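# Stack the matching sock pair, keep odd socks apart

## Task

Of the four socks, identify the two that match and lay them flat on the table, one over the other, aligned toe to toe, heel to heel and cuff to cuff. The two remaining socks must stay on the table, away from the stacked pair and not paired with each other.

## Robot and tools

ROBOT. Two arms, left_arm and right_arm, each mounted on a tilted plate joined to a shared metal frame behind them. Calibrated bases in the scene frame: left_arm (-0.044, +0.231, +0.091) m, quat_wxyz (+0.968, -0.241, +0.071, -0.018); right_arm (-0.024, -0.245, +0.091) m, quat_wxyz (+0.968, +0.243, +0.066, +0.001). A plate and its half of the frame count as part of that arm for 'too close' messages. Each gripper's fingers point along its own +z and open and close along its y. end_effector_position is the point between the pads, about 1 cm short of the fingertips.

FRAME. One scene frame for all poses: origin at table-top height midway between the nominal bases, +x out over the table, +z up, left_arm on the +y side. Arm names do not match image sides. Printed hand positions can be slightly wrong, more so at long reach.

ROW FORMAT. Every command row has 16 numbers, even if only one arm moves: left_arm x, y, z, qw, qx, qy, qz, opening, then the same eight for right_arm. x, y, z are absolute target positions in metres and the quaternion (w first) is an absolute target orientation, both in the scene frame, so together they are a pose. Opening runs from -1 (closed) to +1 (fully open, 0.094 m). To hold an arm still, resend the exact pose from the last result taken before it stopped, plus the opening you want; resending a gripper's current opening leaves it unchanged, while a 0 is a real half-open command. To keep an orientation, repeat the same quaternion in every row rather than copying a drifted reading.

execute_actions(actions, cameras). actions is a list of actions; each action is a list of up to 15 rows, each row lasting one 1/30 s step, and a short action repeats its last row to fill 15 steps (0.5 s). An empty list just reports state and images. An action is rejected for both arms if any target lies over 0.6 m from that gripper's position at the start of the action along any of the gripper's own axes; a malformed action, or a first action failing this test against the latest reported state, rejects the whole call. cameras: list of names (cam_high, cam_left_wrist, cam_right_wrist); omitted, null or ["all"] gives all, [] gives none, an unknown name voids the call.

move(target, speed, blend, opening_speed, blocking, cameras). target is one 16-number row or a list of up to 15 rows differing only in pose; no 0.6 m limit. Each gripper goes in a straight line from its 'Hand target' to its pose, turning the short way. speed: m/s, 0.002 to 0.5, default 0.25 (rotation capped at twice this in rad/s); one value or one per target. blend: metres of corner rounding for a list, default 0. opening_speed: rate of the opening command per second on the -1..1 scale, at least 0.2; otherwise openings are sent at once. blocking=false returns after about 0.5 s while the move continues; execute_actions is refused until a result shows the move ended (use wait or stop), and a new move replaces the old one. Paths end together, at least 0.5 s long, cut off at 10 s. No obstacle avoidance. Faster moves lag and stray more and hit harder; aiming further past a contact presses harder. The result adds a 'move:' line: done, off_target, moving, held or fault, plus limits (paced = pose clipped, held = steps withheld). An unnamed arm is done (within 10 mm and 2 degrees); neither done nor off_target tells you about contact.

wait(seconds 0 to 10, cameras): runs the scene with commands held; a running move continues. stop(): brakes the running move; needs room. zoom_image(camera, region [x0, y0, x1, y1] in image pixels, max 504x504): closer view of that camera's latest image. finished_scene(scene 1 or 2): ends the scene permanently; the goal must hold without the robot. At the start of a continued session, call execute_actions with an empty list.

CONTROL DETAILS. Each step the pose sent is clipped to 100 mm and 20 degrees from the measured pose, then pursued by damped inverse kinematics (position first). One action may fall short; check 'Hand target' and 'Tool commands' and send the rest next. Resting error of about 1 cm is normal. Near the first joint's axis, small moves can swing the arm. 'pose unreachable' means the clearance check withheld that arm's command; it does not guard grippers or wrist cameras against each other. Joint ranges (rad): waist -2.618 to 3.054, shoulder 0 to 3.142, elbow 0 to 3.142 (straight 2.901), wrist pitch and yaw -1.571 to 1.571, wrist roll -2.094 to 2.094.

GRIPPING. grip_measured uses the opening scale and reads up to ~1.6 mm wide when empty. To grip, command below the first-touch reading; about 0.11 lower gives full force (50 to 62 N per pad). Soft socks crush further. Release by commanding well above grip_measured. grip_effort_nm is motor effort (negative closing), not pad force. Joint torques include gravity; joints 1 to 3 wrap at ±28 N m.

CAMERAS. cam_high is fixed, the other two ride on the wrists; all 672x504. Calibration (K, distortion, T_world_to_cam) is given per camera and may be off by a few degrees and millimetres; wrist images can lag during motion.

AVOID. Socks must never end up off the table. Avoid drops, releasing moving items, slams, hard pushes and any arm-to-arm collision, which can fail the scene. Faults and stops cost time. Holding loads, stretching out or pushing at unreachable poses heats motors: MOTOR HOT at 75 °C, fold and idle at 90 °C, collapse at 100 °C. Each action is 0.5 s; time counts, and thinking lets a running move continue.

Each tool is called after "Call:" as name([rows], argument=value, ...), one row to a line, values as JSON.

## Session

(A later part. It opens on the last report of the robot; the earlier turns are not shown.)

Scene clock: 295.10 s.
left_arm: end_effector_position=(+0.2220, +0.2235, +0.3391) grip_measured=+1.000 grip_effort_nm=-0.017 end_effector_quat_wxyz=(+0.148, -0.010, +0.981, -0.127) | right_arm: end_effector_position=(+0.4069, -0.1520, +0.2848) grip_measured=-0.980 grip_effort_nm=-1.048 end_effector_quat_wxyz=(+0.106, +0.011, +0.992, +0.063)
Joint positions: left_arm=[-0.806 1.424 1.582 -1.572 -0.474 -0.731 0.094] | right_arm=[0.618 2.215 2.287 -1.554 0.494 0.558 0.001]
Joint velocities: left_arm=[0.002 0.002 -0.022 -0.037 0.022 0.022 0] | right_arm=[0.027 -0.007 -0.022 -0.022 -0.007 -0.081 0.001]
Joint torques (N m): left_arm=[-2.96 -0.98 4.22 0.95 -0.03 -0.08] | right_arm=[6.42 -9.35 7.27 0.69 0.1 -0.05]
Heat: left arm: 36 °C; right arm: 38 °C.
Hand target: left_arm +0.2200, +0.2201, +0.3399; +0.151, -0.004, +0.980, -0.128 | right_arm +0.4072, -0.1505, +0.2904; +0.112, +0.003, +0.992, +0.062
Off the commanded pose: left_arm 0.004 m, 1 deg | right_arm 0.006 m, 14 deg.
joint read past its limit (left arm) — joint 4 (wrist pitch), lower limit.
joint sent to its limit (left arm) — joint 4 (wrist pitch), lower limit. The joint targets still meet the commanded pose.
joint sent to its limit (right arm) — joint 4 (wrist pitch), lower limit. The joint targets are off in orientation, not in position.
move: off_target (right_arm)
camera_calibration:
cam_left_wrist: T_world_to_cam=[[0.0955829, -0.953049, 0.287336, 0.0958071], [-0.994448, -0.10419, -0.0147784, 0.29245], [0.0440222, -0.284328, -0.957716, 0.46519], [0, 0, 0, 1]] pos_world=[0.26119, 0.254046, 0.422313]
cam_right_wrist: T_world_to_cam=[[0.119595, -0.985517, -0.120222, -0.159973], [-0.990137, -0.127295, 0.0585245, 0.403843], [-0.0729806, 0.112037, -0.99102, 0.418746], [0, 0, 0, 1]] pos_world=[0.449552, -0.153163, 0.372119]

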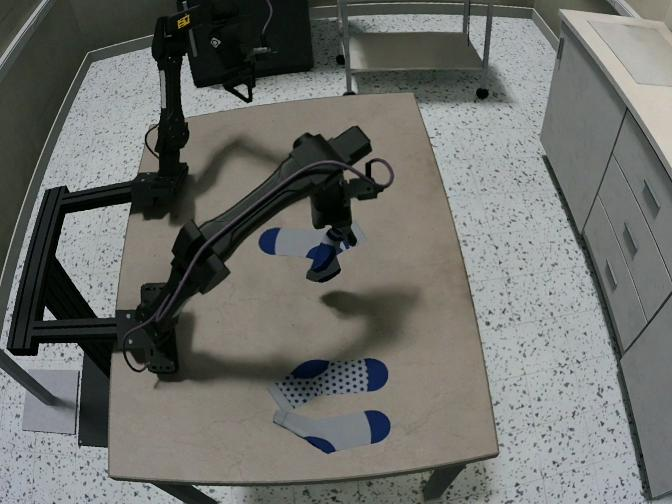

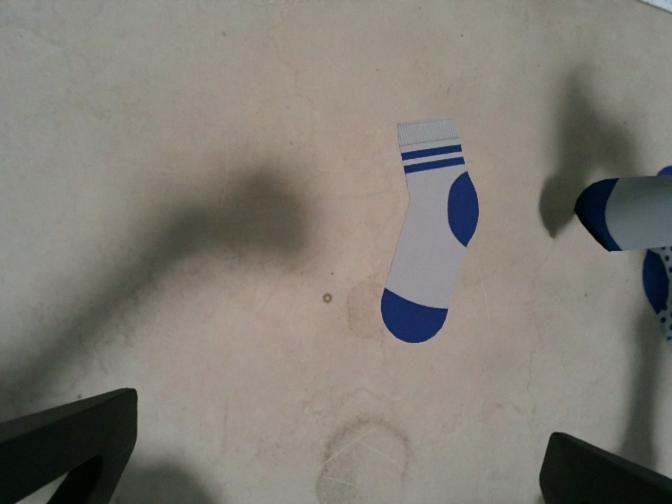

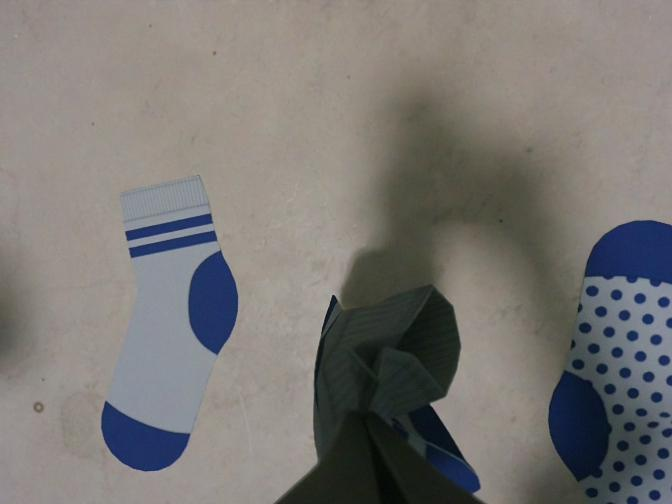

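Call:
move([
  [0.22,0.22,0.34,0.15,-0.004,0.98,-0.127,1,0.42,-0.15,0.20,0,0,1,0,-1],
  [0.22,0.22,0.34,0.15,-0.004,0.98,-0.127,1,0.36,-0.15,0.165,0,0,1,0,-1],
  [0.22,0.22,0.34,0.15,-0.004,0.98,-0.127,1,0.26,-0.15,0.08,0,0,1,0,-1],
  [0.22,0.22,0.34,0.15,-0.004,0.98,-0.127,1,0.20,-0.15,0.03,0,0,1,0,-1],
], speed=0.12, blend=0.02)

Call:
zoom_image(camera="cam_left_wrist", region=[440, 120, 672, 400])

Scene clock: 303.40 s.
left_arm: end_effector_position=(+0.2220, +0.2235, +0.3391) grip_measured=+1.000 grip_effort_nm=-0.017 end_effector_quat_wxyz=(+0.148, -0.010, +0.981, -0.127) | right_arm: end_effector_position=(+0.2036, -0.1508, +0.0248) grip_measured=-0.980 grip_effort_nm=-1.053 end_effector_quat_wxyz=(-0.009, -0.004, +1.000, -0.009)
Joint positions: left_arm=[-0.806 1.424 1.582 -1.572 -0.474 -0.731 0.094] | right_arm=[0.585 2.011 0.807 -0.566 0.485 0.635 0.001]
Joint velocities: left_arm=[0.012 -0.007 -0.007 0.007 0.007 -0.037 0] | right_arm=[-0.002 0.017 0.012 0.022 0.007 0.022 0]
Joint torques (N m): left_arm=[-2.92 -1.02 4.15 0.96 -0.04 -0.09] | right_arm=[5.01 -8.27 3.08 0.51 -0.03 0.09]
Heat: left arm: 36 °C; right arm: 37 °C.
Hand target: left_arm +0.2200, +0.2201, +0.3399; +0.151, -0.004, +0.980, -0.128 | right_arm +0.2037, -0.1472, +0.0280; +0.001, -0.002, +1.000, -0.001
Off the commanded pose: left_arm 0.004 m, 1 deg | right_arm 0.006 m, 1 deg.
joint read past its limit (left arm) — joint 4 (wrist pitch), lower limit.
joint sent to its limit (left arm) — joint 4 (wrist pitch), lower limit. The joint targets still meet the commanded pose.
move: done
camera_calibration:
cam_left_wrist: T_world_to_cam=[[0.0955829, -0.953049, 0.287336, 0.0958071], [-0.994448, -0.10419, -0.0147784, 0.29245], [0.0440222, -0.284328, -0.957716, 0.46519], [0, 0, 0, 1]] pos_world=[0.26119, 0.254046, 0.422313]
cam_right_wrist: T_world_to_cam=[[0.134015, -0.990964, -0.00557662, -0.172392], [-0.944975, -0.129486, 0.300426, 0.202428], [-0.298433, -0.0349917, -0.953789, 0.168859], [0, 0, 0, 1]] pos_world=[0.264786, -0.138714, 0.0992802]

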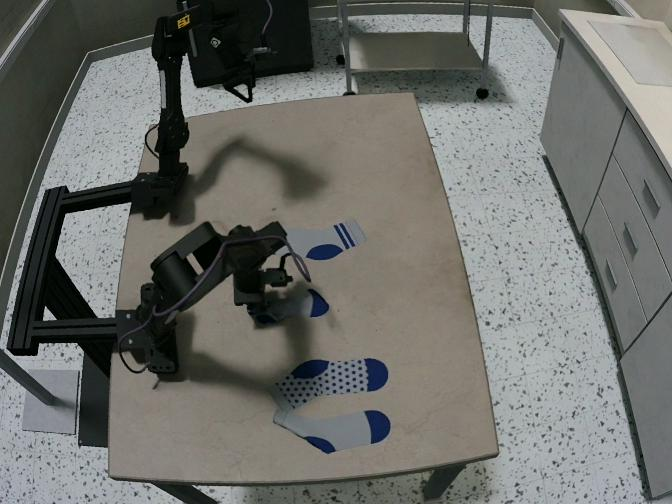

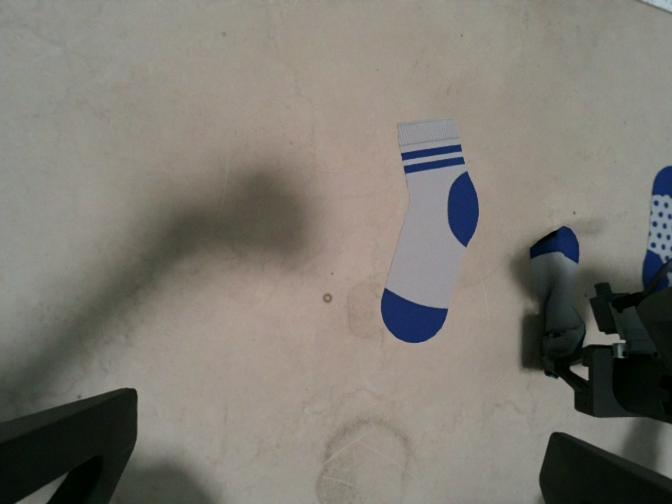

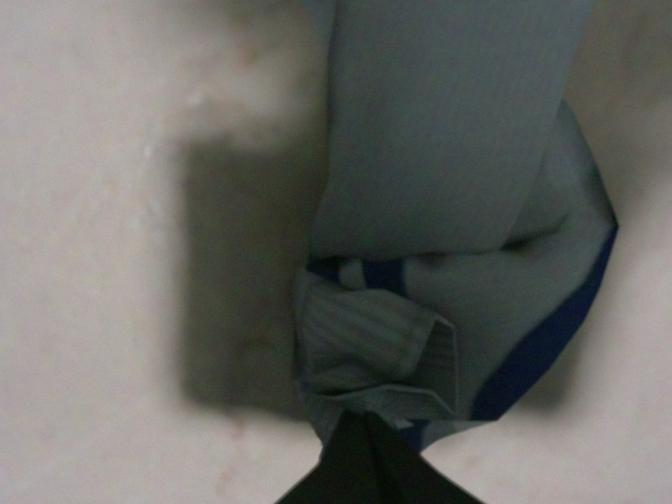

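Scaled by 1.800.

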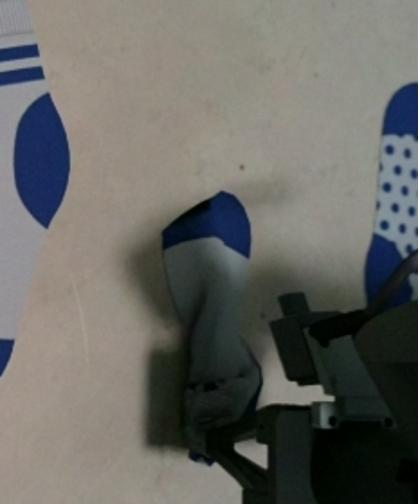

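Call:
move([
  [0.22,0.22,0.34,0.15,-0.004,0.98,-0.127,1,0.20,-0.15,0.06,0,0,1,0,-1],
  [0.22,0.22,0.34,0.15,-0.004,0.98,-0.127,1,0.155,-0.15,0.03,0,0,1,0,-1],
], speed=0.12)

Scene clock: 309.03 s.
left_arm: end_effector_position=(+0.2220, +0.2235, +0.3391) grip_measured=+1.000 grip_effort_nm=-0.017 end_effector_quat_wxyz=(+0.148, -0.010, +0.981, -0.127) | right_arm: end_effector_position=(+0.1580, -0.1515, +0.0309) grip_measured=-0.980 grip_effort_nm=-1.048 end_effector_quat_wxyz=(-0.003, +0.001, +1.000, -0.001)
Joint positions: left_arm=[-0.806 1.424 1.582 -1.572 -0.474 -0.731 0.094] | right_arm=[0.699 1.918 0.646 -0.535 0.456 0.761 0.001]
Joint velocities: left_arm=[-0.012 -0.012 -0.007 0.022 0.022 -0.095 0] | right_arm=[-0.012 -0.002 -0.007 -0.022 0.007 -0.007 -0.001]
Joint torques (N m): left_arm=[-2.96 -0.96 4.29 1 -0.09 -0.05] | right_arm=[4.21 -5.39 3.17 0.56 -0.04 0.12]
Heat: left arm: 36 °C; right arm: 36 °C.
Hand target: left_arm +0.2200, +0.2201, +0.3399; +0.151, -0.004, +0.980, -0.128 | right_arm +0.1549, -0.1491, +0.0301; +0.000, +0.000, +1.000, +0.002
Off the commanded pose: left_arm 0.004 m, 1 deg | right_arm 0.003 m, 0 deg.
joint read past its limit (left arm) — joint 4 (wrist pitch), lower limit.
joint sent to its limit (left arm) — joint 4 (wrist pitch), lower limit. The joint targets still meet the commanded pose.
move: done
camera_calibration:
cam_left_wrist: T_world_to_cam=[[0.0955829, -0.953049, 0.287336, 0.0958071], [-0.994448, -0.10419, -0.0147784, 0.29245], [0.0440222, -0.284328, -0.957716, 0.46519], [0, 0, 0, 1]] pos_world=[0.26119, 0.254046, 0.422313]
cam_right_wrist: T_world_to_cam=[[0.123392, -0.99218, -0.0187706, -0.165032], [-0.949864, -0.123563, 0.28721, 0.159427], [-0.287283, -0.01761, -0.957684, 0.162093], [0, 0, 0, 1]] pos_world=[0.218364, -0.141188, 0.106347]

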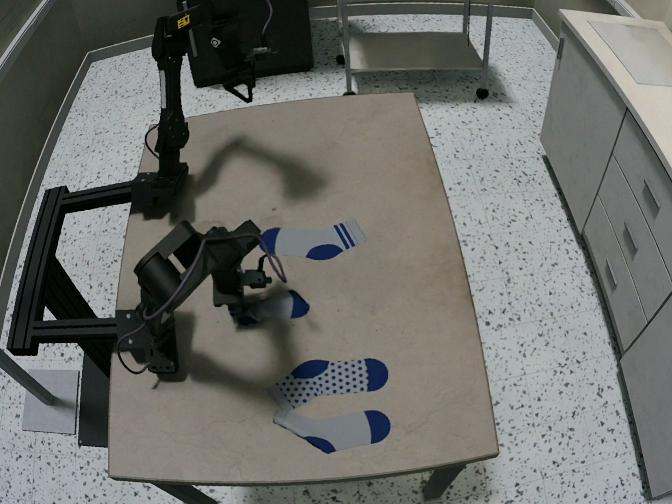

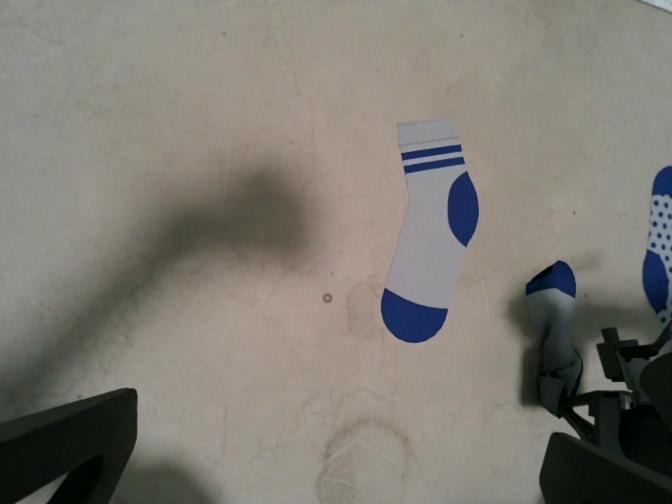

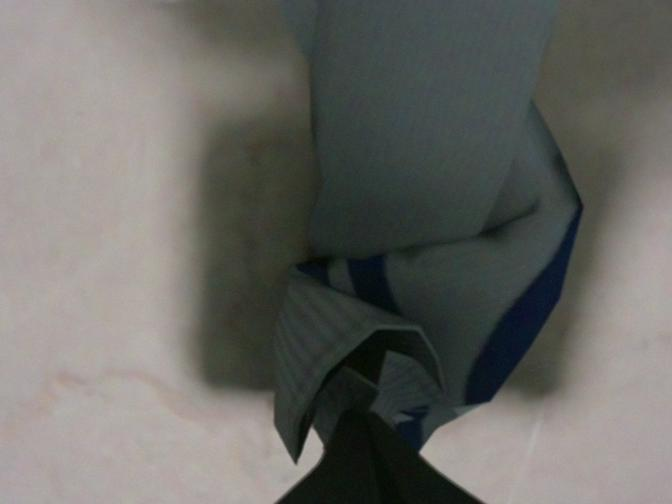

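Call:
move([
  [0.22,0.22,0.34,0.15,-0.004,0.98,-0.127,1,0.25,-0.15,0.25,0,0,1,0,-1],
  [0.22,0.22,0.34,0.15,-0.004,0.98,-0.127,1,0.42,-0.15,0.31,0,0,1,0,-1],
  [0.22,0.22,0.34,0.15,-0.004,0.98,-0.127,1,0.43,-0.15,0.235,0,0,1,0,-1],
], speed=0.2, blend=0.02)

Call:
move([
  [0.22,0.22,0.34,0.15,-0.004,0.98,-0.127,1,0.32,-0.15,0.20,0,0,1,0,-1],
  [0.22,0.22,0.34,0.15,-0.004,0.98,-0.127,1,0.225,-0.15,0.12,0,0,1,0,-1],
  [0.22,0.22,0.34,0.15,-0.004,0.98,-0.127,1,0.17,-0.15,0.03,0,0,1,0,-1],
], speed=0.15, blend=0.03)

Scene clock: 316.87 s.
left_arm: end_effector_position=(+0.2220, +0.2235, +0.3391) grip_measured=+1.000 grip_effort_nm=-0.022 end_effector_quat_wxyz=(+0.148, -0.010, +0.981, -0.127) | right_arm: end_effector_position=(+0.4262, -0.1542, +0.2327) grip_measured=-0.980 grip_effort_nm=-1.053 end_effector_quat_wxyz=(+0.063, +0.010, +0.997, +0.033)
Joint positions: left_arm=[-0.806 1.424 1.582 -1.572 -0.474 -0.731 0.094] | right_arm=[0.539 2.347 2.341 -1.554 0.498 0.523 0.001]
Joint velocities: left_arm=[0.017 -0.022 -0.002 -0.007 0.037 0.022 0] | right_arm=[0.007 -0.002 -0.017 0.022 0.022 -0.051 0]
Joint torques (N m): left_arm=[-2.92 -0.9 4.15 0.95 -0.05 -0.06] | right_arm=[6.75 -10.86 6.75 0.49 0.1 -0.11]
Heat: left arm: 36 °C; right arm: 36 °C.
Hand target: left_arm +0.2200, +0.2201, +0.3399; +0.151, -0.004, +0.980, -0.128 | right_arm +0.4263, -0.1536, +0.2364; +0.066, +0.002, +0.997, +0.030
Off the commanded pose: left_arm 0.004 m, 1 deg | right_arm 0.006 m, 8 deg.
joint read past its limit (left arm) — joint 4 (wrist pitch), lower limit.
joint sent to its limit (left arm) — joint 4 (wrist pitch), lower limit. The joint targets still meet the commanded pose.
joint sent to its limit (right arm) — joint 4 (wrist pitch), lower limit. The joint targets are off in position and orientation.
move: off_target (right_arm)
camera_calibration:
cam_left_wrist: T_world_to_cam=[[0.0955829, -0.953049, 0.287336, 0.0958071], [-0.994448, -0.10419, -0.0147784, 0.29245], [0.0440222, -0.284328, -0.957716, 0.46519], [0, 0, 0, 1]] pos_world=[0.26119, 0.254046, 0.422313]
cam_right_wrist: T_world_to_cam=[[0.113009, -0.99108, -0.0706345, -0.180315], [-0.980709, -0.122673, 0.152187, 0.400634], [-0.159494, 0.0520735, -0.985825, 0.395175], [0, 0, 0, 1]] pos_world=[0.47631, -0.150138, 0.315866]

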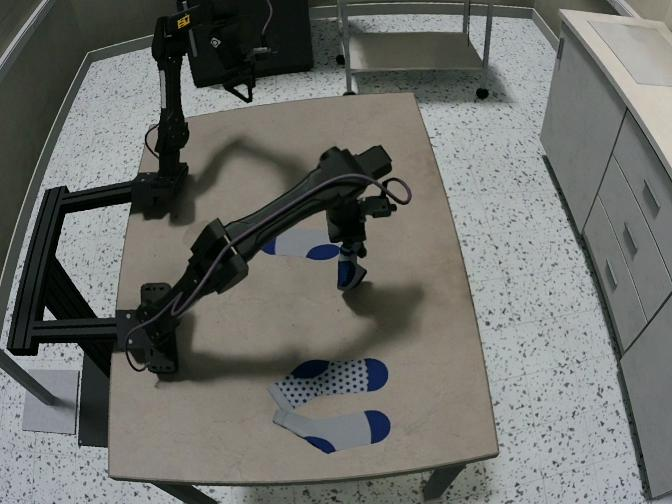

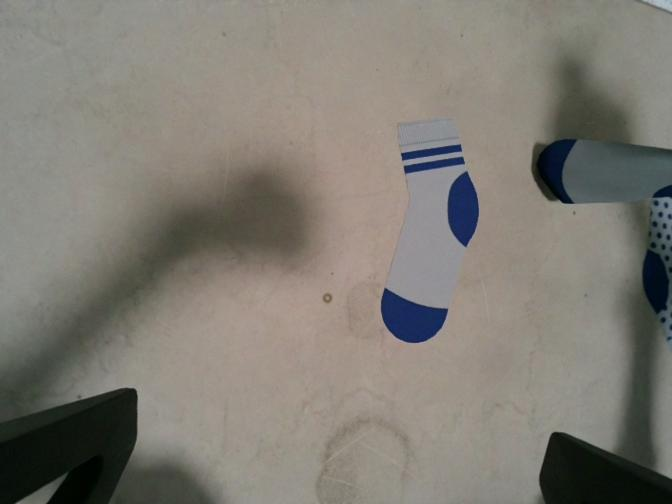

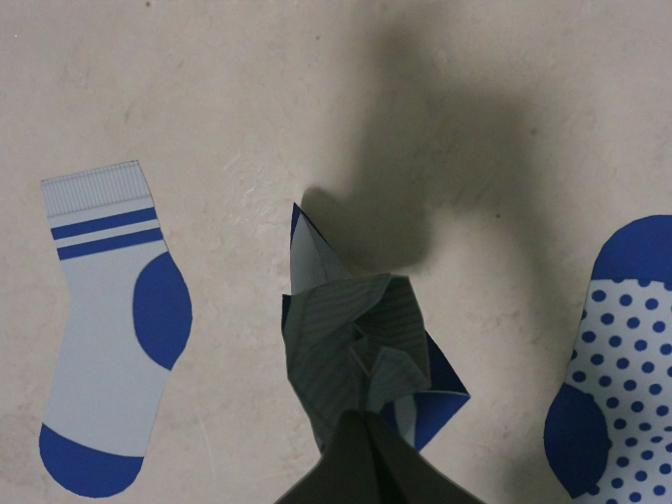

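Scene clock: 320.03 s.
left_arm: end_effector_position=(+0.2220, +0.2235, +0.3391) grip_measured=+1.000 grip_effort_nm=-0.022 end_effector_quat_wxyz=(+0.148, -0.010, +0.981, -0.127) | right_arm: end_effector_position=(+0.1768, -0.1450, +0.0336) grip_measured=-0.980 grip_effort_nm=-1.043 end_effector_quat_wxyz=(+0.005, +0.003, +1.000, +0.005)
Joint positions: left_arm=[-0.806 1.424 1.582 -1.572 -0.474 -0.731 0.094] | right_arm=[0.674 1.94 0.705 -0.538 0.462 0.727 0.001]
Joint velocities: left_arm=[-0.007 -0.007 0.007 -0.007 0.037 -0.037 0] | right_arm=[-0.007 -0.002 0.007 -0.037 -0.022 0.007 0]
Joint torques (N m): left_arm=[-2.91 -0.88 4.05 0.98 -0.08 -0.06] | right_arm=[2.86 -4.88 3.29 0.62 0.03 -0.09]
Heat: left arm: 36 °C; right arm: 36 °C.
Hand target: left_arm +0.2200, +0.2201, +0.3399; +0.151, -0.004, +0.980, -0.128 | right_arm +0.1734, -0.1468, +0.0285; +0.001, -0.001, +1.000, +0.001
Off the commanded pose: left_arm 0.004 m, 1 deg | right_arm 0.009 m, 1 deg.
joint read past its limit (left arm) — joint 4 (wrist pitch), lower limit.
joint sent to its limit (left arm) — joint 4 (wrist pitch), lower limit. The joint targets still meet the commanded pose.
move: done
camera_calibration:
cam_left_wrist: T_world_to_cam=[[0.0955829, -0.953049, 0.287336, 0.0958071], [-0.994448, -0.10419, -0.0147784, 0.29245], [0.0440222, -0.284328, -0.957716, 0.46519], [0, 0, 0, 1]] pos_world=[0.26119, 0.254046, 0.422313]
cam_right_wrist: T_world_to_cam=[[0.121379, -0.992166, -0.0295688, -0.160144], [-0.954308, -0.124839, 0.2715, 0.178416], [-0.273064, -0.00473666, -0.961984, 0.169628], [0, 0, 0, 1]] pos_world=[0.236021, -0.135813, 0.110004]

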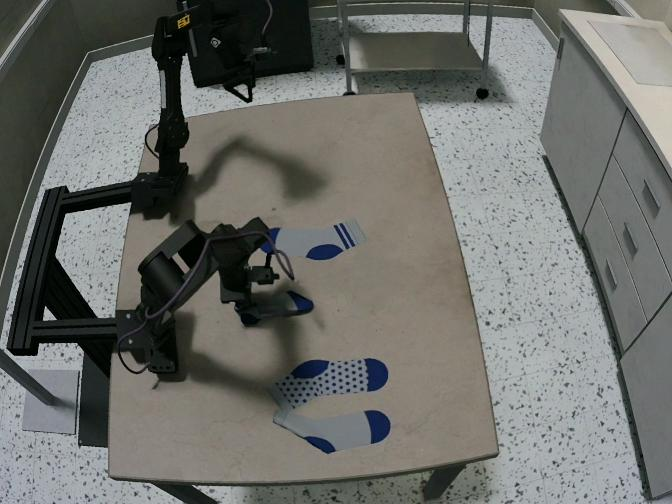

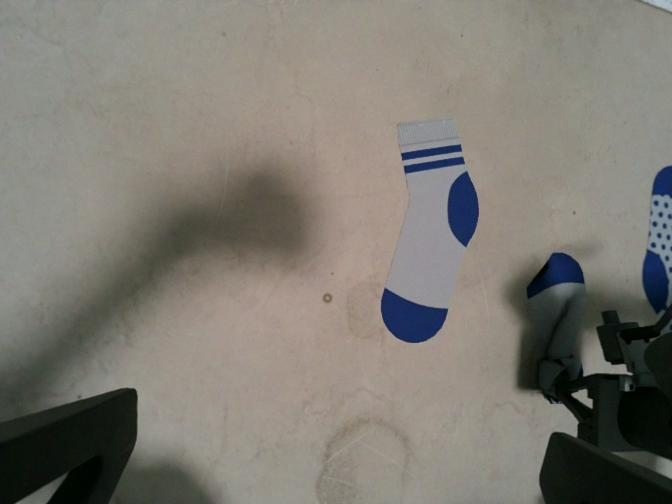

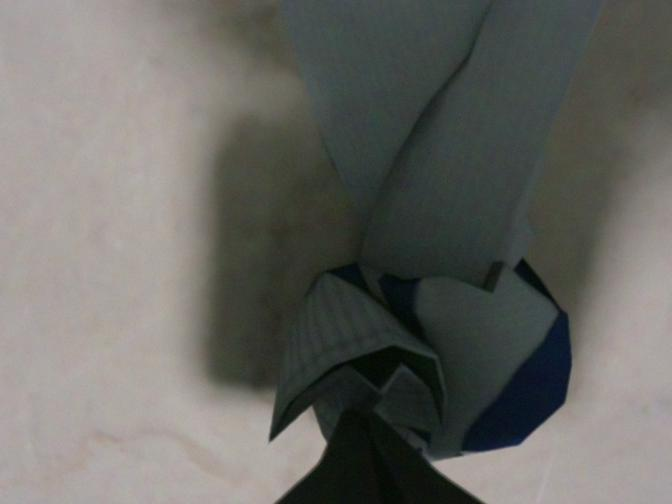

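Call:
move(target=[0.22,0.22,0.34,0.15,-0.004,0.98,-0.127,1,0.165,-0.15,0.022,0,0,1,0,-1], speed=0.05, cameras=[])

Call:
move(target=[0.22,0.22,0.34,0.15,-0.004,0.98,-0.127,1,0.165,-0.15,0.022,0,0,1,0,0], opening_speed=1.5, cameras=[])

Call:
move([
  [0.22,0.22,0.34,0.15,-0.004,0.98,-0.127,1,0.17,-0.15,0.12,0,0,1,0,0],
  [0.22,0.22,0.34,0.15,-0.004,0.98,-0.127,1,0.26,-0.16,0.22,0,0,1,0,0],
], blend=0.02, speed=0.25, cameras=["cam_left_wrist","cam_right_wrist"])

Scene clock: 328.30 s.
left_arm: end_effector_position=(+0.2220, +0.2235, +0.3391) grip_measured=+1.000 grip_effort_nm=-0.017 end_effector_quat_wxyz=(+0.148, -0.010, +0.981, -0.127) | right_arm: end_effector_position=(+0.1695, -0.1475, +0.0275) grip_measured=-0.980 grip_effort_nm=-1.053 end_effector_quat_wxyz=(+0.005, +0.002, +1.000, +0.005)
Joint positions: left_arm=[-0.806 1.424 1.582 -1.572 -0.474 -0.731 0.094] | right_arm=[0.674 1.94 0.666 -0.5 0.462 0.726 0.001]
Joint velocities: left_arm=[-0.002 0.007 0.017 -0.095 0.007 -0.066 0] | right_arm=[0.012 -0.002 0.012 0.007 0.022 -0.007 -0.001]
Joint torques (N m): left_arm=[-2.92 -0.94 4.18 1.02 -0.02 -0.04] | right_arm=[2.74 -4.64 2.99 0.58 0.02 -0.04]
Heat: left arm: 36 °C; right arm: 35 °C.
Hand target: left_arm +0.2200, +0.2201, +0.3399; +0.151, -0.004, +0.980, -0.128 | right_arm +0.1651, -0.1499, +0.0220; +0.000, +0.000, +1.000, +0.000
Off the commanded pose: left_arm 0.004 m, 1 deg | right_arm 0.008 m, 1 deg.
joint read past its limit (left arm) — joint 4 (wrist pitch), lower limit.
joint sent to its limit (left arm) — joint 4 (wrist pitch), lower limit. The joint targets still meet the commanded pose.
move: done
No camera images: "cameras" was empty.

Scene clock: 329.20 s.
left_arm: end_effector_position=(+0.2220, +0.2235, +0.3391) grip_measured=+1.000 grip_effort_nm=-0.012 end_effector_quat_wxyz=(+0.148, -0.010, +0.981, -0.127) | right_arm: end_effector_position=(+0.1695, -0.1474, +0.0275) grip_measured=-0.002 grip_effort_nm=0.085 end_effector_quat_wxyz=(+0.005, +0.002, +1.000, +0.005)
Joint positions: left_arm=[-0.806 1.424 1.582 -1.572 -0.474 -0.731 0.094] | right_arm=[0.674 1.94 0.666 -0.5 0.462 0.726 0.047]
Joint velocities: left_arm=[0.007 0.002 -0.012 -0.066 0.007 -0.007 0] | right_arm=[-0.002 0.022 -0.022 -0.022 -0.007 0.007 0]
Joint torques (N m): left_arm=[-2.81 -1.07 4.15 0.96 -0.08 -0.06] | right_arm=[2.76 -4.7 2.96 0.59 0.03 -0.03]
Heat: left arm: 35 °C; right arm: 35 °C.
Hand target: left_arm +0.2200, +0.2201, +0.3399; +0.151, -0.004, +0.980, -0.128 | right_arm +0.1649, -0.1501, +0.0221; +0.000, +0.000, +1.000, +0.000
Off the commanded pose: left_arm 0.004 m, 1 deg | right_arm 0.008 m, 1 deg.
joint read past its limit (left arm) — joint 4 (wrist pitch), lower limit.
joint sent to its limit (left arm) — joint 4 (wrist pitch), lower limit. The joint targets still meet the commanded pose.
move: done
No camera images: "cameras" was empty.

Scene clock: 331.03 s.
left_arm: end_effector_position=(+0.2220, +0.2235, +0.3391) grip_measured=+1.000 grip_effort_nm=-0.007 end_effector_quat_wxyz=(+0.148, -0.010, +0.981, -0.127) | right_arm: end_effector_position=(+0.2560, -0.1603, +0.2201) grip_measured=-0.002 grip_effort_nm=0.090 end_effector_quat_wxyz=(+0.003, +0.005, +1.000, +0.008)
Joint positions: left_arm=[-0.806 1.424 1.582 -1.572 -0.474 -0.731 0.094] | right_arm=[0.749 1.866 1.476 -1.419 0.439 0.814 0.047]
Joint velocities: left_arm=[0.017 0.017 -0.002 -0.037 0.051 -0.022 0] | right_arm=[0.002 0.007 -0.022 0.007 -0.037 -0.037 -0.001]
Joint torques (N m): left_arm=[-3.03 -0.88 4.04 1 -0.03 -0.09] | right_arm=[3.78 -5.48 7.02 0.16 0.06 -0.08]
Heat: left arm: 35 °C; right arm: 35 °C.
Hand target: left_arm +0.2200, +0.2201, +0.3399; +0.151, -0.004, +0.980, -0.128 | right_arm +0.2578, -0.1615, +0.2212; +0.000, +0.000, +1.000, +0.001
Off the commanded pose: left_arm 0.004 m, 1 deg | right_arm 0.004 m, 1 deg.
joint read past its limit (left arm) — joint 4 (wrist pitch), lower limit.
joint sent to its limit (left arm) — joint 4 (wrist pitch), lower limit. The joint targets still meet the commanded pose.
move: done
camera_calibration:
cam_left_wrist: T_world_to_cam=[[0.0955829, -0.953049, 0.287336, 0.0958071], [-0.994448, -0.10419, -0.0147784, 0.29245], [0.0440222, -0.284328, -0.957716, 0.46519], [0, 0, 0, 1]] pos_world=[0.26119, 0.254046, 0.422313]
cam_right_wrist: T_world_to_cam=[[0.115432, -0.992693, -0.0351566, -0.17675], [-0.953762, -0.120654, 0.275283, 0.201232], [-0.277513, 0.00175468, -0.96072, 0.372553], [0, 0, 0, 1]] pos_world=[0.315719, -0.151833, 0.29631]
Images, in order (width x height): cam_left_wrist 672x504, cam_right_wrist 672x504.

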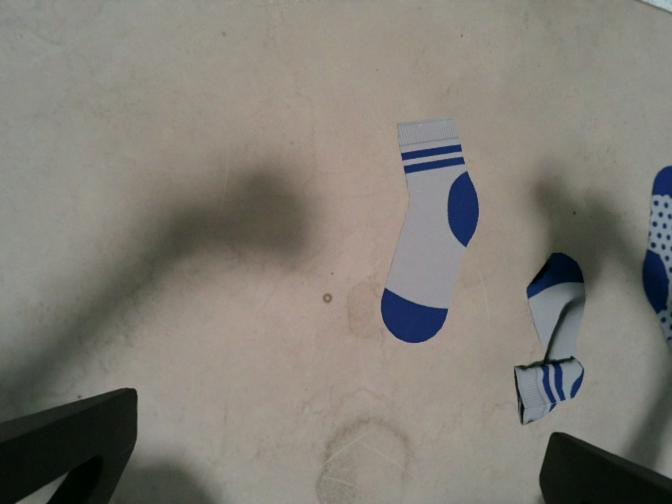

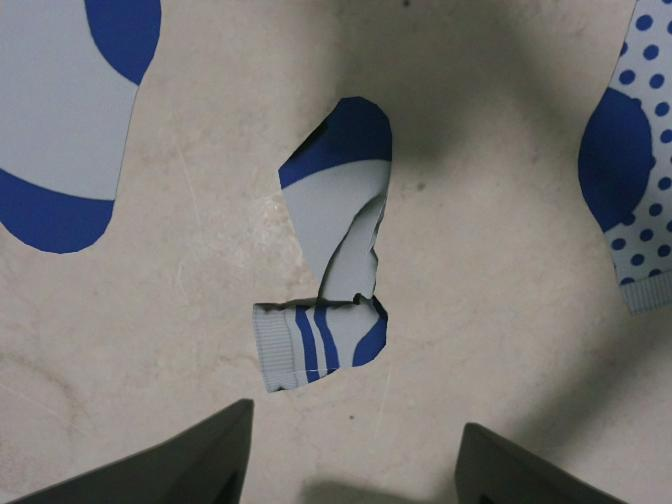

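Call:
zoom_image(camera="cam_right_wrist", region=[220, 70, 440, 410])

Scaled by 1.482.

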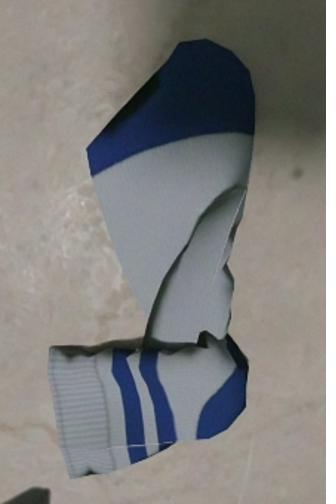

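Call:
move([
  [0.22,0.22,0.34,0.15,-0.004,0.98,-0.127,1,0.293,-0.137,0.06,0,0,1,0,-1],
  [0.22,0.22,0.34,0.15,-0.004,0.98,-0.127,1,0.291,-0.137,0.008,0,0,1,0,-1],
  [0.22,0.22,0.34,0.15,-0.004,0.98,-0.127,1,0.345,-0.083,0.006,0,0,1,0,-1],
], speed=[0.2,0.05,0.08], cameras=["cam_left_wrist"])

Call:
move(target=[0.22,0.22,0.34,0.15,-0.004,0.98,-0.127,1,0.26,-0.15,0.22,0,0,1,0,0], cameras=["cam_left_wrist","cam_right_wrist"])

Scene clock: 344.80 s.
left_arm: end_effector_position=(+0.2220, +0.2235, +0.3391) grip_measured=+1.000 grip_effort_nm=-0.012 end_effector_quat_wxyz=(+0.148, -0.010, +0.981, -0.127) | right_arm: end_effector_position=(+0.3531, -0.0904, +0.0189) grip_measured=-0.986 grip_effort_nm=-0.774 end_effector_quat_wxyz=(+0.011, +0.006, +1.000, +0.004)
Joint positions: left_arm=[-0.806 1.424 1.582 -1.572 -0.474 -0.731 0.094] | right_arm=[0.494 2.424 1.529 -0.775 0.498 0.529 0.001]
Joint velocities: left_arm=[0.002 -0.012 -0.012 -0.081 -0.051 0.051 0] | right_arm=[0.007 -0.002 0.007 -0.022 0.037 -0.095 -0.001]
Joint torques (N m): left_arm=[-2.95 -1.01 4.14 0.95 -0.02 -0.04] | right_arm=[6.31 -7.65 5.74 0.45 0.01 0.08]
Heat: left arm: 35 °C; right arm: 34 °C.
Hand target: left_arm +0.2200, +0.2201, +0.3399; +0.151, -0.004, +0.980, -0.128 | right_arm +0.3461, -0.0835, +0.0058; +0.000, +0.000, +1.000, -0.003
Off the commanded pose: left_arm 0.004 m, 1 deg | right_arm 0.017 m, 2 deg.
joint read past its limit (left arm) — joint 4 (wrist pitch), lower limit.
joint sent to its limit (left arm) — joint 4 (wrist pitch), lower limit. The joint targets still meet the commanded pose.
move: off_target (right_arm)
camera_calibration:
cam_left_wrist: T_world_to_cam=[[0.0955829, -0.953049, 0.287336, 0.0958071], [-0.994448, -0.10419, -0.0147784, 0.29245], [0.0440222, -0.284328, -0.957716, 0.46519], [0, 0, 0, 1]] pos_world=[0.26119, 0.254046, 0.422313]
Images, in order (width x height): cam_left_wrist 672x504.

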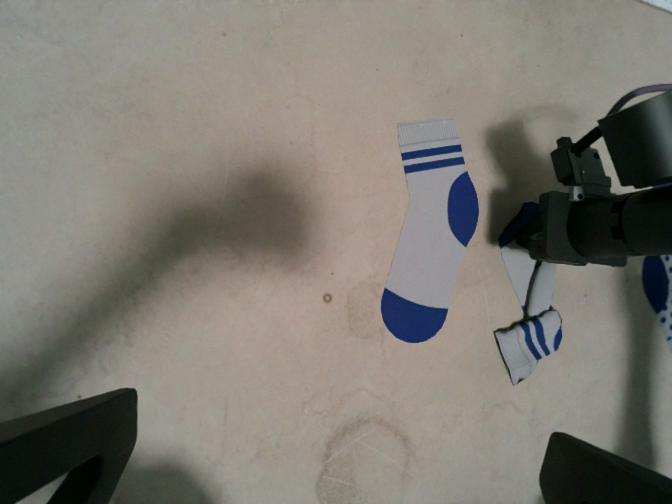

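Scene clock: 346.63 s.
left_arm: end_effector_position=(+0.2220, +0.2235, +0.3391) grip_measured=+1.000 grip_effort_nm=-0.027 end_effector_quat_wxyz=(+0.148, -0.010, +0.981, -0.127) | right_arm: end_effector_position=(+0.2582, -0.1507, +0.2113) grip_measured=-0.002 grip_effort_nm=0.090 end_effector_quat_wxyz=(-0.004, -0.002, +1.000, -0.003)
Joint positions: left_arm=[-0.806 1.424 1.582 -1.572 -0.474 -0.731 0.094] | right_arm=[0.754 1.919 1.492 -1.41 0.442 0.815 0.047]
Joint velocities: left_arm=[-0.017 -0.007 0.002 0.007 0.022 -0.022 0] | right_arm=[0.002 0.012 0.017 -0.007 0.037 0.007 0.001]
Joint torques (N m): left_arm=[-2.85 -1.02 4.16 0.97 0.01 -0.05] | right_arm=[5.04 -7.73 7.2 0.15 -0.03 0.11]
Heat: left arm: 35 °C; right arm: 35 °C.
Hand target: left_arm +0.2200, +0.2201, +0.3399; +0.151, -0.004, +0.980, -0.128 | right_arm +0.2584, -0.1498, +0.2202; +0.001, -0.001, +1.000, +0.004
Off the commanded pose: left_arm 0.004 m, 1 deg | right_arm 0.009 m, 1 deg.
joint read past its limit (left arm) — joint 4 (wrist pitch), lower limit.
joint sent to its limit (left arm) — joint 4 (wrist pitch), lower limit. The joint targets still meet the commanded pose.
move: done
camera_calibration:
cam_left_wrist: T_world_to_cam=[[0.0955829, -0.953049, 0.287336, 0.0958071], [-0.994448, -0.10419, -0.0147784, 0.29245], [0.0440222, -0.284328, -0.957716, 0.46519], [0, 0, 0, 1]] pos_world=[0.26119, 0.254046, 0.422313]
cam_right_wrist: T_world_to_cam=[[0.130515, -0.99131, -0.0164101, -0.17538], [-0.948106, -0.129633, 0.290329, 0.200882], [-0.289933, -0.0223338, -0.956786, 0.36346], [0, 0, 0, 1]] pos_world=[0.318726, -0.139697, 0.286554]
Images, in order (width x height): cam_left_wrist 672x504, cam_right_wrist 672x504.

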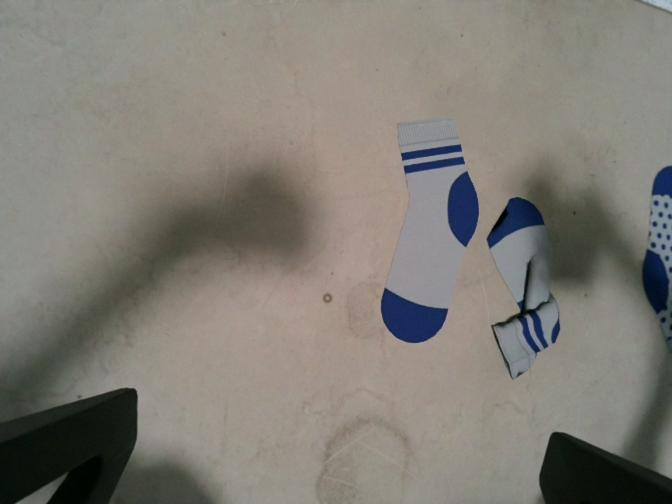

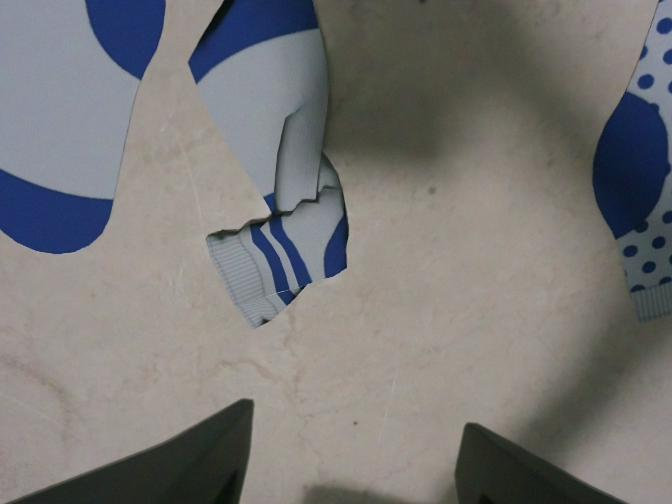

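Call:
zoom_image(camera="cam_right_wrist", region=[170, 0, 370, 180])

Call:
zoom_image(camera="cam_left_wrist", region=[460, 180, 580, 300])

Scaled by 2.520.

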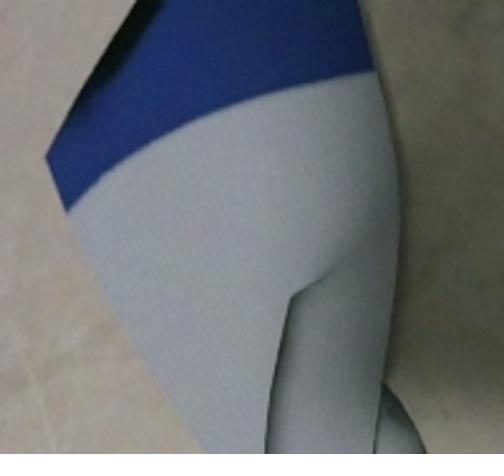

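Scaled by 4.200.

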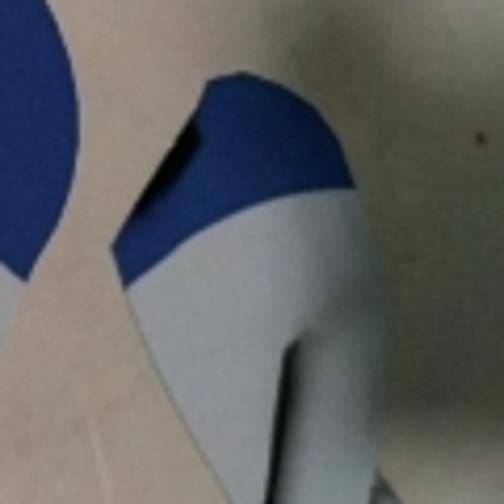

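Call:
move(target=[0.13,0.40,0.3,0.15,-0.004,0.98,-0.127,1,0.32,-0.13,0.15,0,-0.2588,0.9659,0,0], cameras=["cam_high","cam_right_wrist"])

Scene clock: 364.57 s.
left_arm: end_effector_position=(+0.1326, +0.3994, +0.2932) grip_measured=+1.000 grip_effort_nm=-0.017 end_effector_quat_wxyz=(+0.181, -0.013, +0.975, -0.129) | right_arm: end_effector_position=(+0.3100, -0.1358, +0.1489) grip_measured=-0.002 grip_effort_nm=0.090 end_effector_quat_wxyz=(-0.014, -0.261, +0.965, -0.004)
Joint positions: left_arm=[0.305 0.822 1.374 -1.571 -0.052 0.366 0.094] | right_arm=[0.615 2.111 1.549 -1.229 0.472 0.149 0.047]
Joint velocities: left_arm=[-0.022 -0.012 0.002 0.022 0.022 -0.007 0] | right_arm=[-0.007 -0.002 -0.007 0.022 0.007 -0.022 0]
Joint torques (N m): left_arm=[0.51 -1.2 7.15 0.74 0.3 0.05] | right_arm=[4.89 -7.88 7.65 0.52 0.06 -0.08]
Heat: left arm: 35 °C; right arm: 34 °C.
Hand target: left_arm +0.1348, +0.4009, +0.2999; +0.194, -0.014, +0.972, -0.130 | right_arm +0.3202, -0.1306, +0.1502; -0.001, -0.258, +0.966, -0.002
Off the commanded pose: left_arm 0.007 m, 4 deg | right_arm 0.012 m, 2 deg.
joint read past its limit (left arm) — joint 4 (wrist pitch), lower limit.
joint sent to its limit (left arm) — joint 4 (wrist pitch), lower limit. The joint targets are off in position and orientation.
move: off_target (left_arm, right_arm)
camera_calibration:
cam_right_wrist: T_world_to_cam=[[0.608994, -0.792831, -0.0233549, -0.288775], [-0.74976, -0.585019, 0.309212, 0.143878], [-0.258816, -0.170798, -0.950706, 0.288289], [0, 0, 0, 1]] pos_world=[0.35835, -0.095539, 0.222845]
Images, in order (width x height): cam_high 672x504, cam_right_wrist 672x504.

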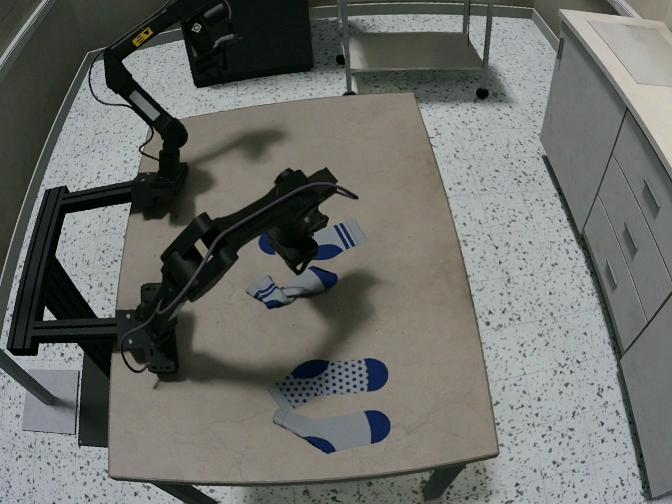

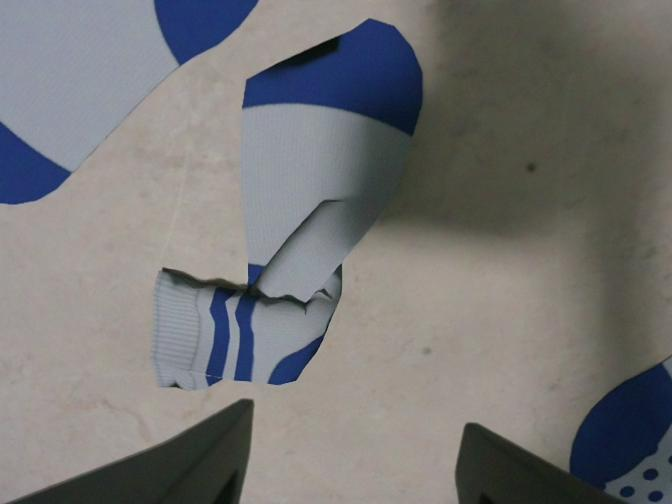

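Call:
move([
  [0.13,0.40,0.3,0.18,-0.013,0.975,-0.129,1,0.361,-0.079,0.06,0,-0.242,0.970,0,-0.2],
  [0.13,0.40,0.3,0.18,-0.013,0.975,-0.129,1,0.361,-0.079,0.006,0,-0.242,0.970,0,-0.2],
], speed=[0.2,0.05], cameras=["cam_right_wrist"])

Scene clock: 371.50 s.
left_arm: end_effector_position=(+0.1312, +0.3995, +0.2949) grip_measured=+1.000 grip_effort_nm=-0.017 end_effector_quat_wxyz=(+0.186, -0.014, +0.974, -0.127) | right_arm: end_effector_position=(+0.3680, -0.0809, +0.0203) grip_measured=-0.198 grip_effort_nm=-0.125 end_effector_quat_wxyz=(+0.007, -0.235, +0.972, +0.004)
Joint positions: left_arm=[0.305 0.811 1.374 -1.571 -0.051 0.367 0.094] | right_arm=[0.494 2.489 1.654 -0.844 0.489 0.047 0.038]
Joint velocities: left_arm=[0.012 0.002 -0.002 -0.051 0.11 -0.037 0] | right_arm=[-0.012 -0.032 0.002 -0.007 0.007 0.007 0]
Joint torques (N m): left_arm=[0.31 -1.98 5.63 0.74 0.19 -0.02] | right_arm=[5.87 -9.87 3.75 0.72 0.08 -0.11]
Heat: left arm: 35 °C; right arm: 35 °C.
Hand target: left_arm +0.1305, +0.4001, +0.2993; +0.197, -0.016, +0.972, -0.126 | right_arm +0.3616, -0.0792, +0.0062; -0.001, -0.242, +0.970, -0.001
Off the commanded pose: left_arm 0.005 m, 1 deg | right_arm 0.016 m, 1 deg.
joint read past its limit (left arm) — joint 4 (wrist pitch), lower limit.
joint sent to its limit (left arm) — joint 4 (wrist pitch), lower limit. The joint targets still meet the commanded pose.
move: off_target (right_arm)
camera_calibration:
cam_right_wrist: T_world_to_cam=[[0.564923, -0.82478, -0.0244746, -0.269949], [-0.791298, -0.549921, 0.267271, 0.278275], [-0.233899, -0.131621, -0.96331, 0.184698], [0, 0, 0, 1]] pos_world=[0.4159, -0.0453089, 0.0969396]
Images, in order (width x height): cam_right_wrist 672x504.

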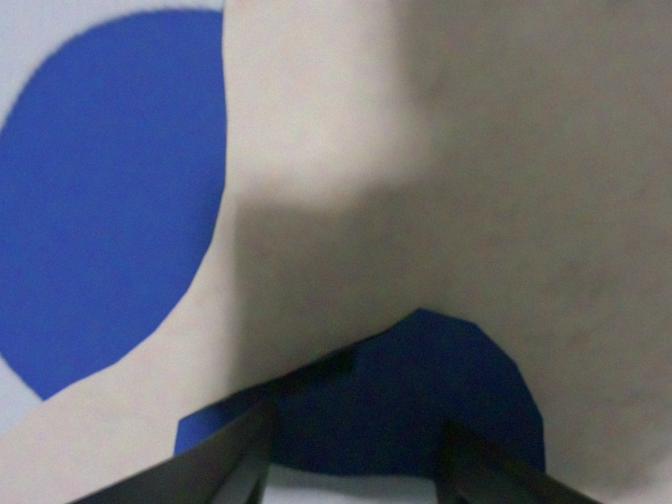

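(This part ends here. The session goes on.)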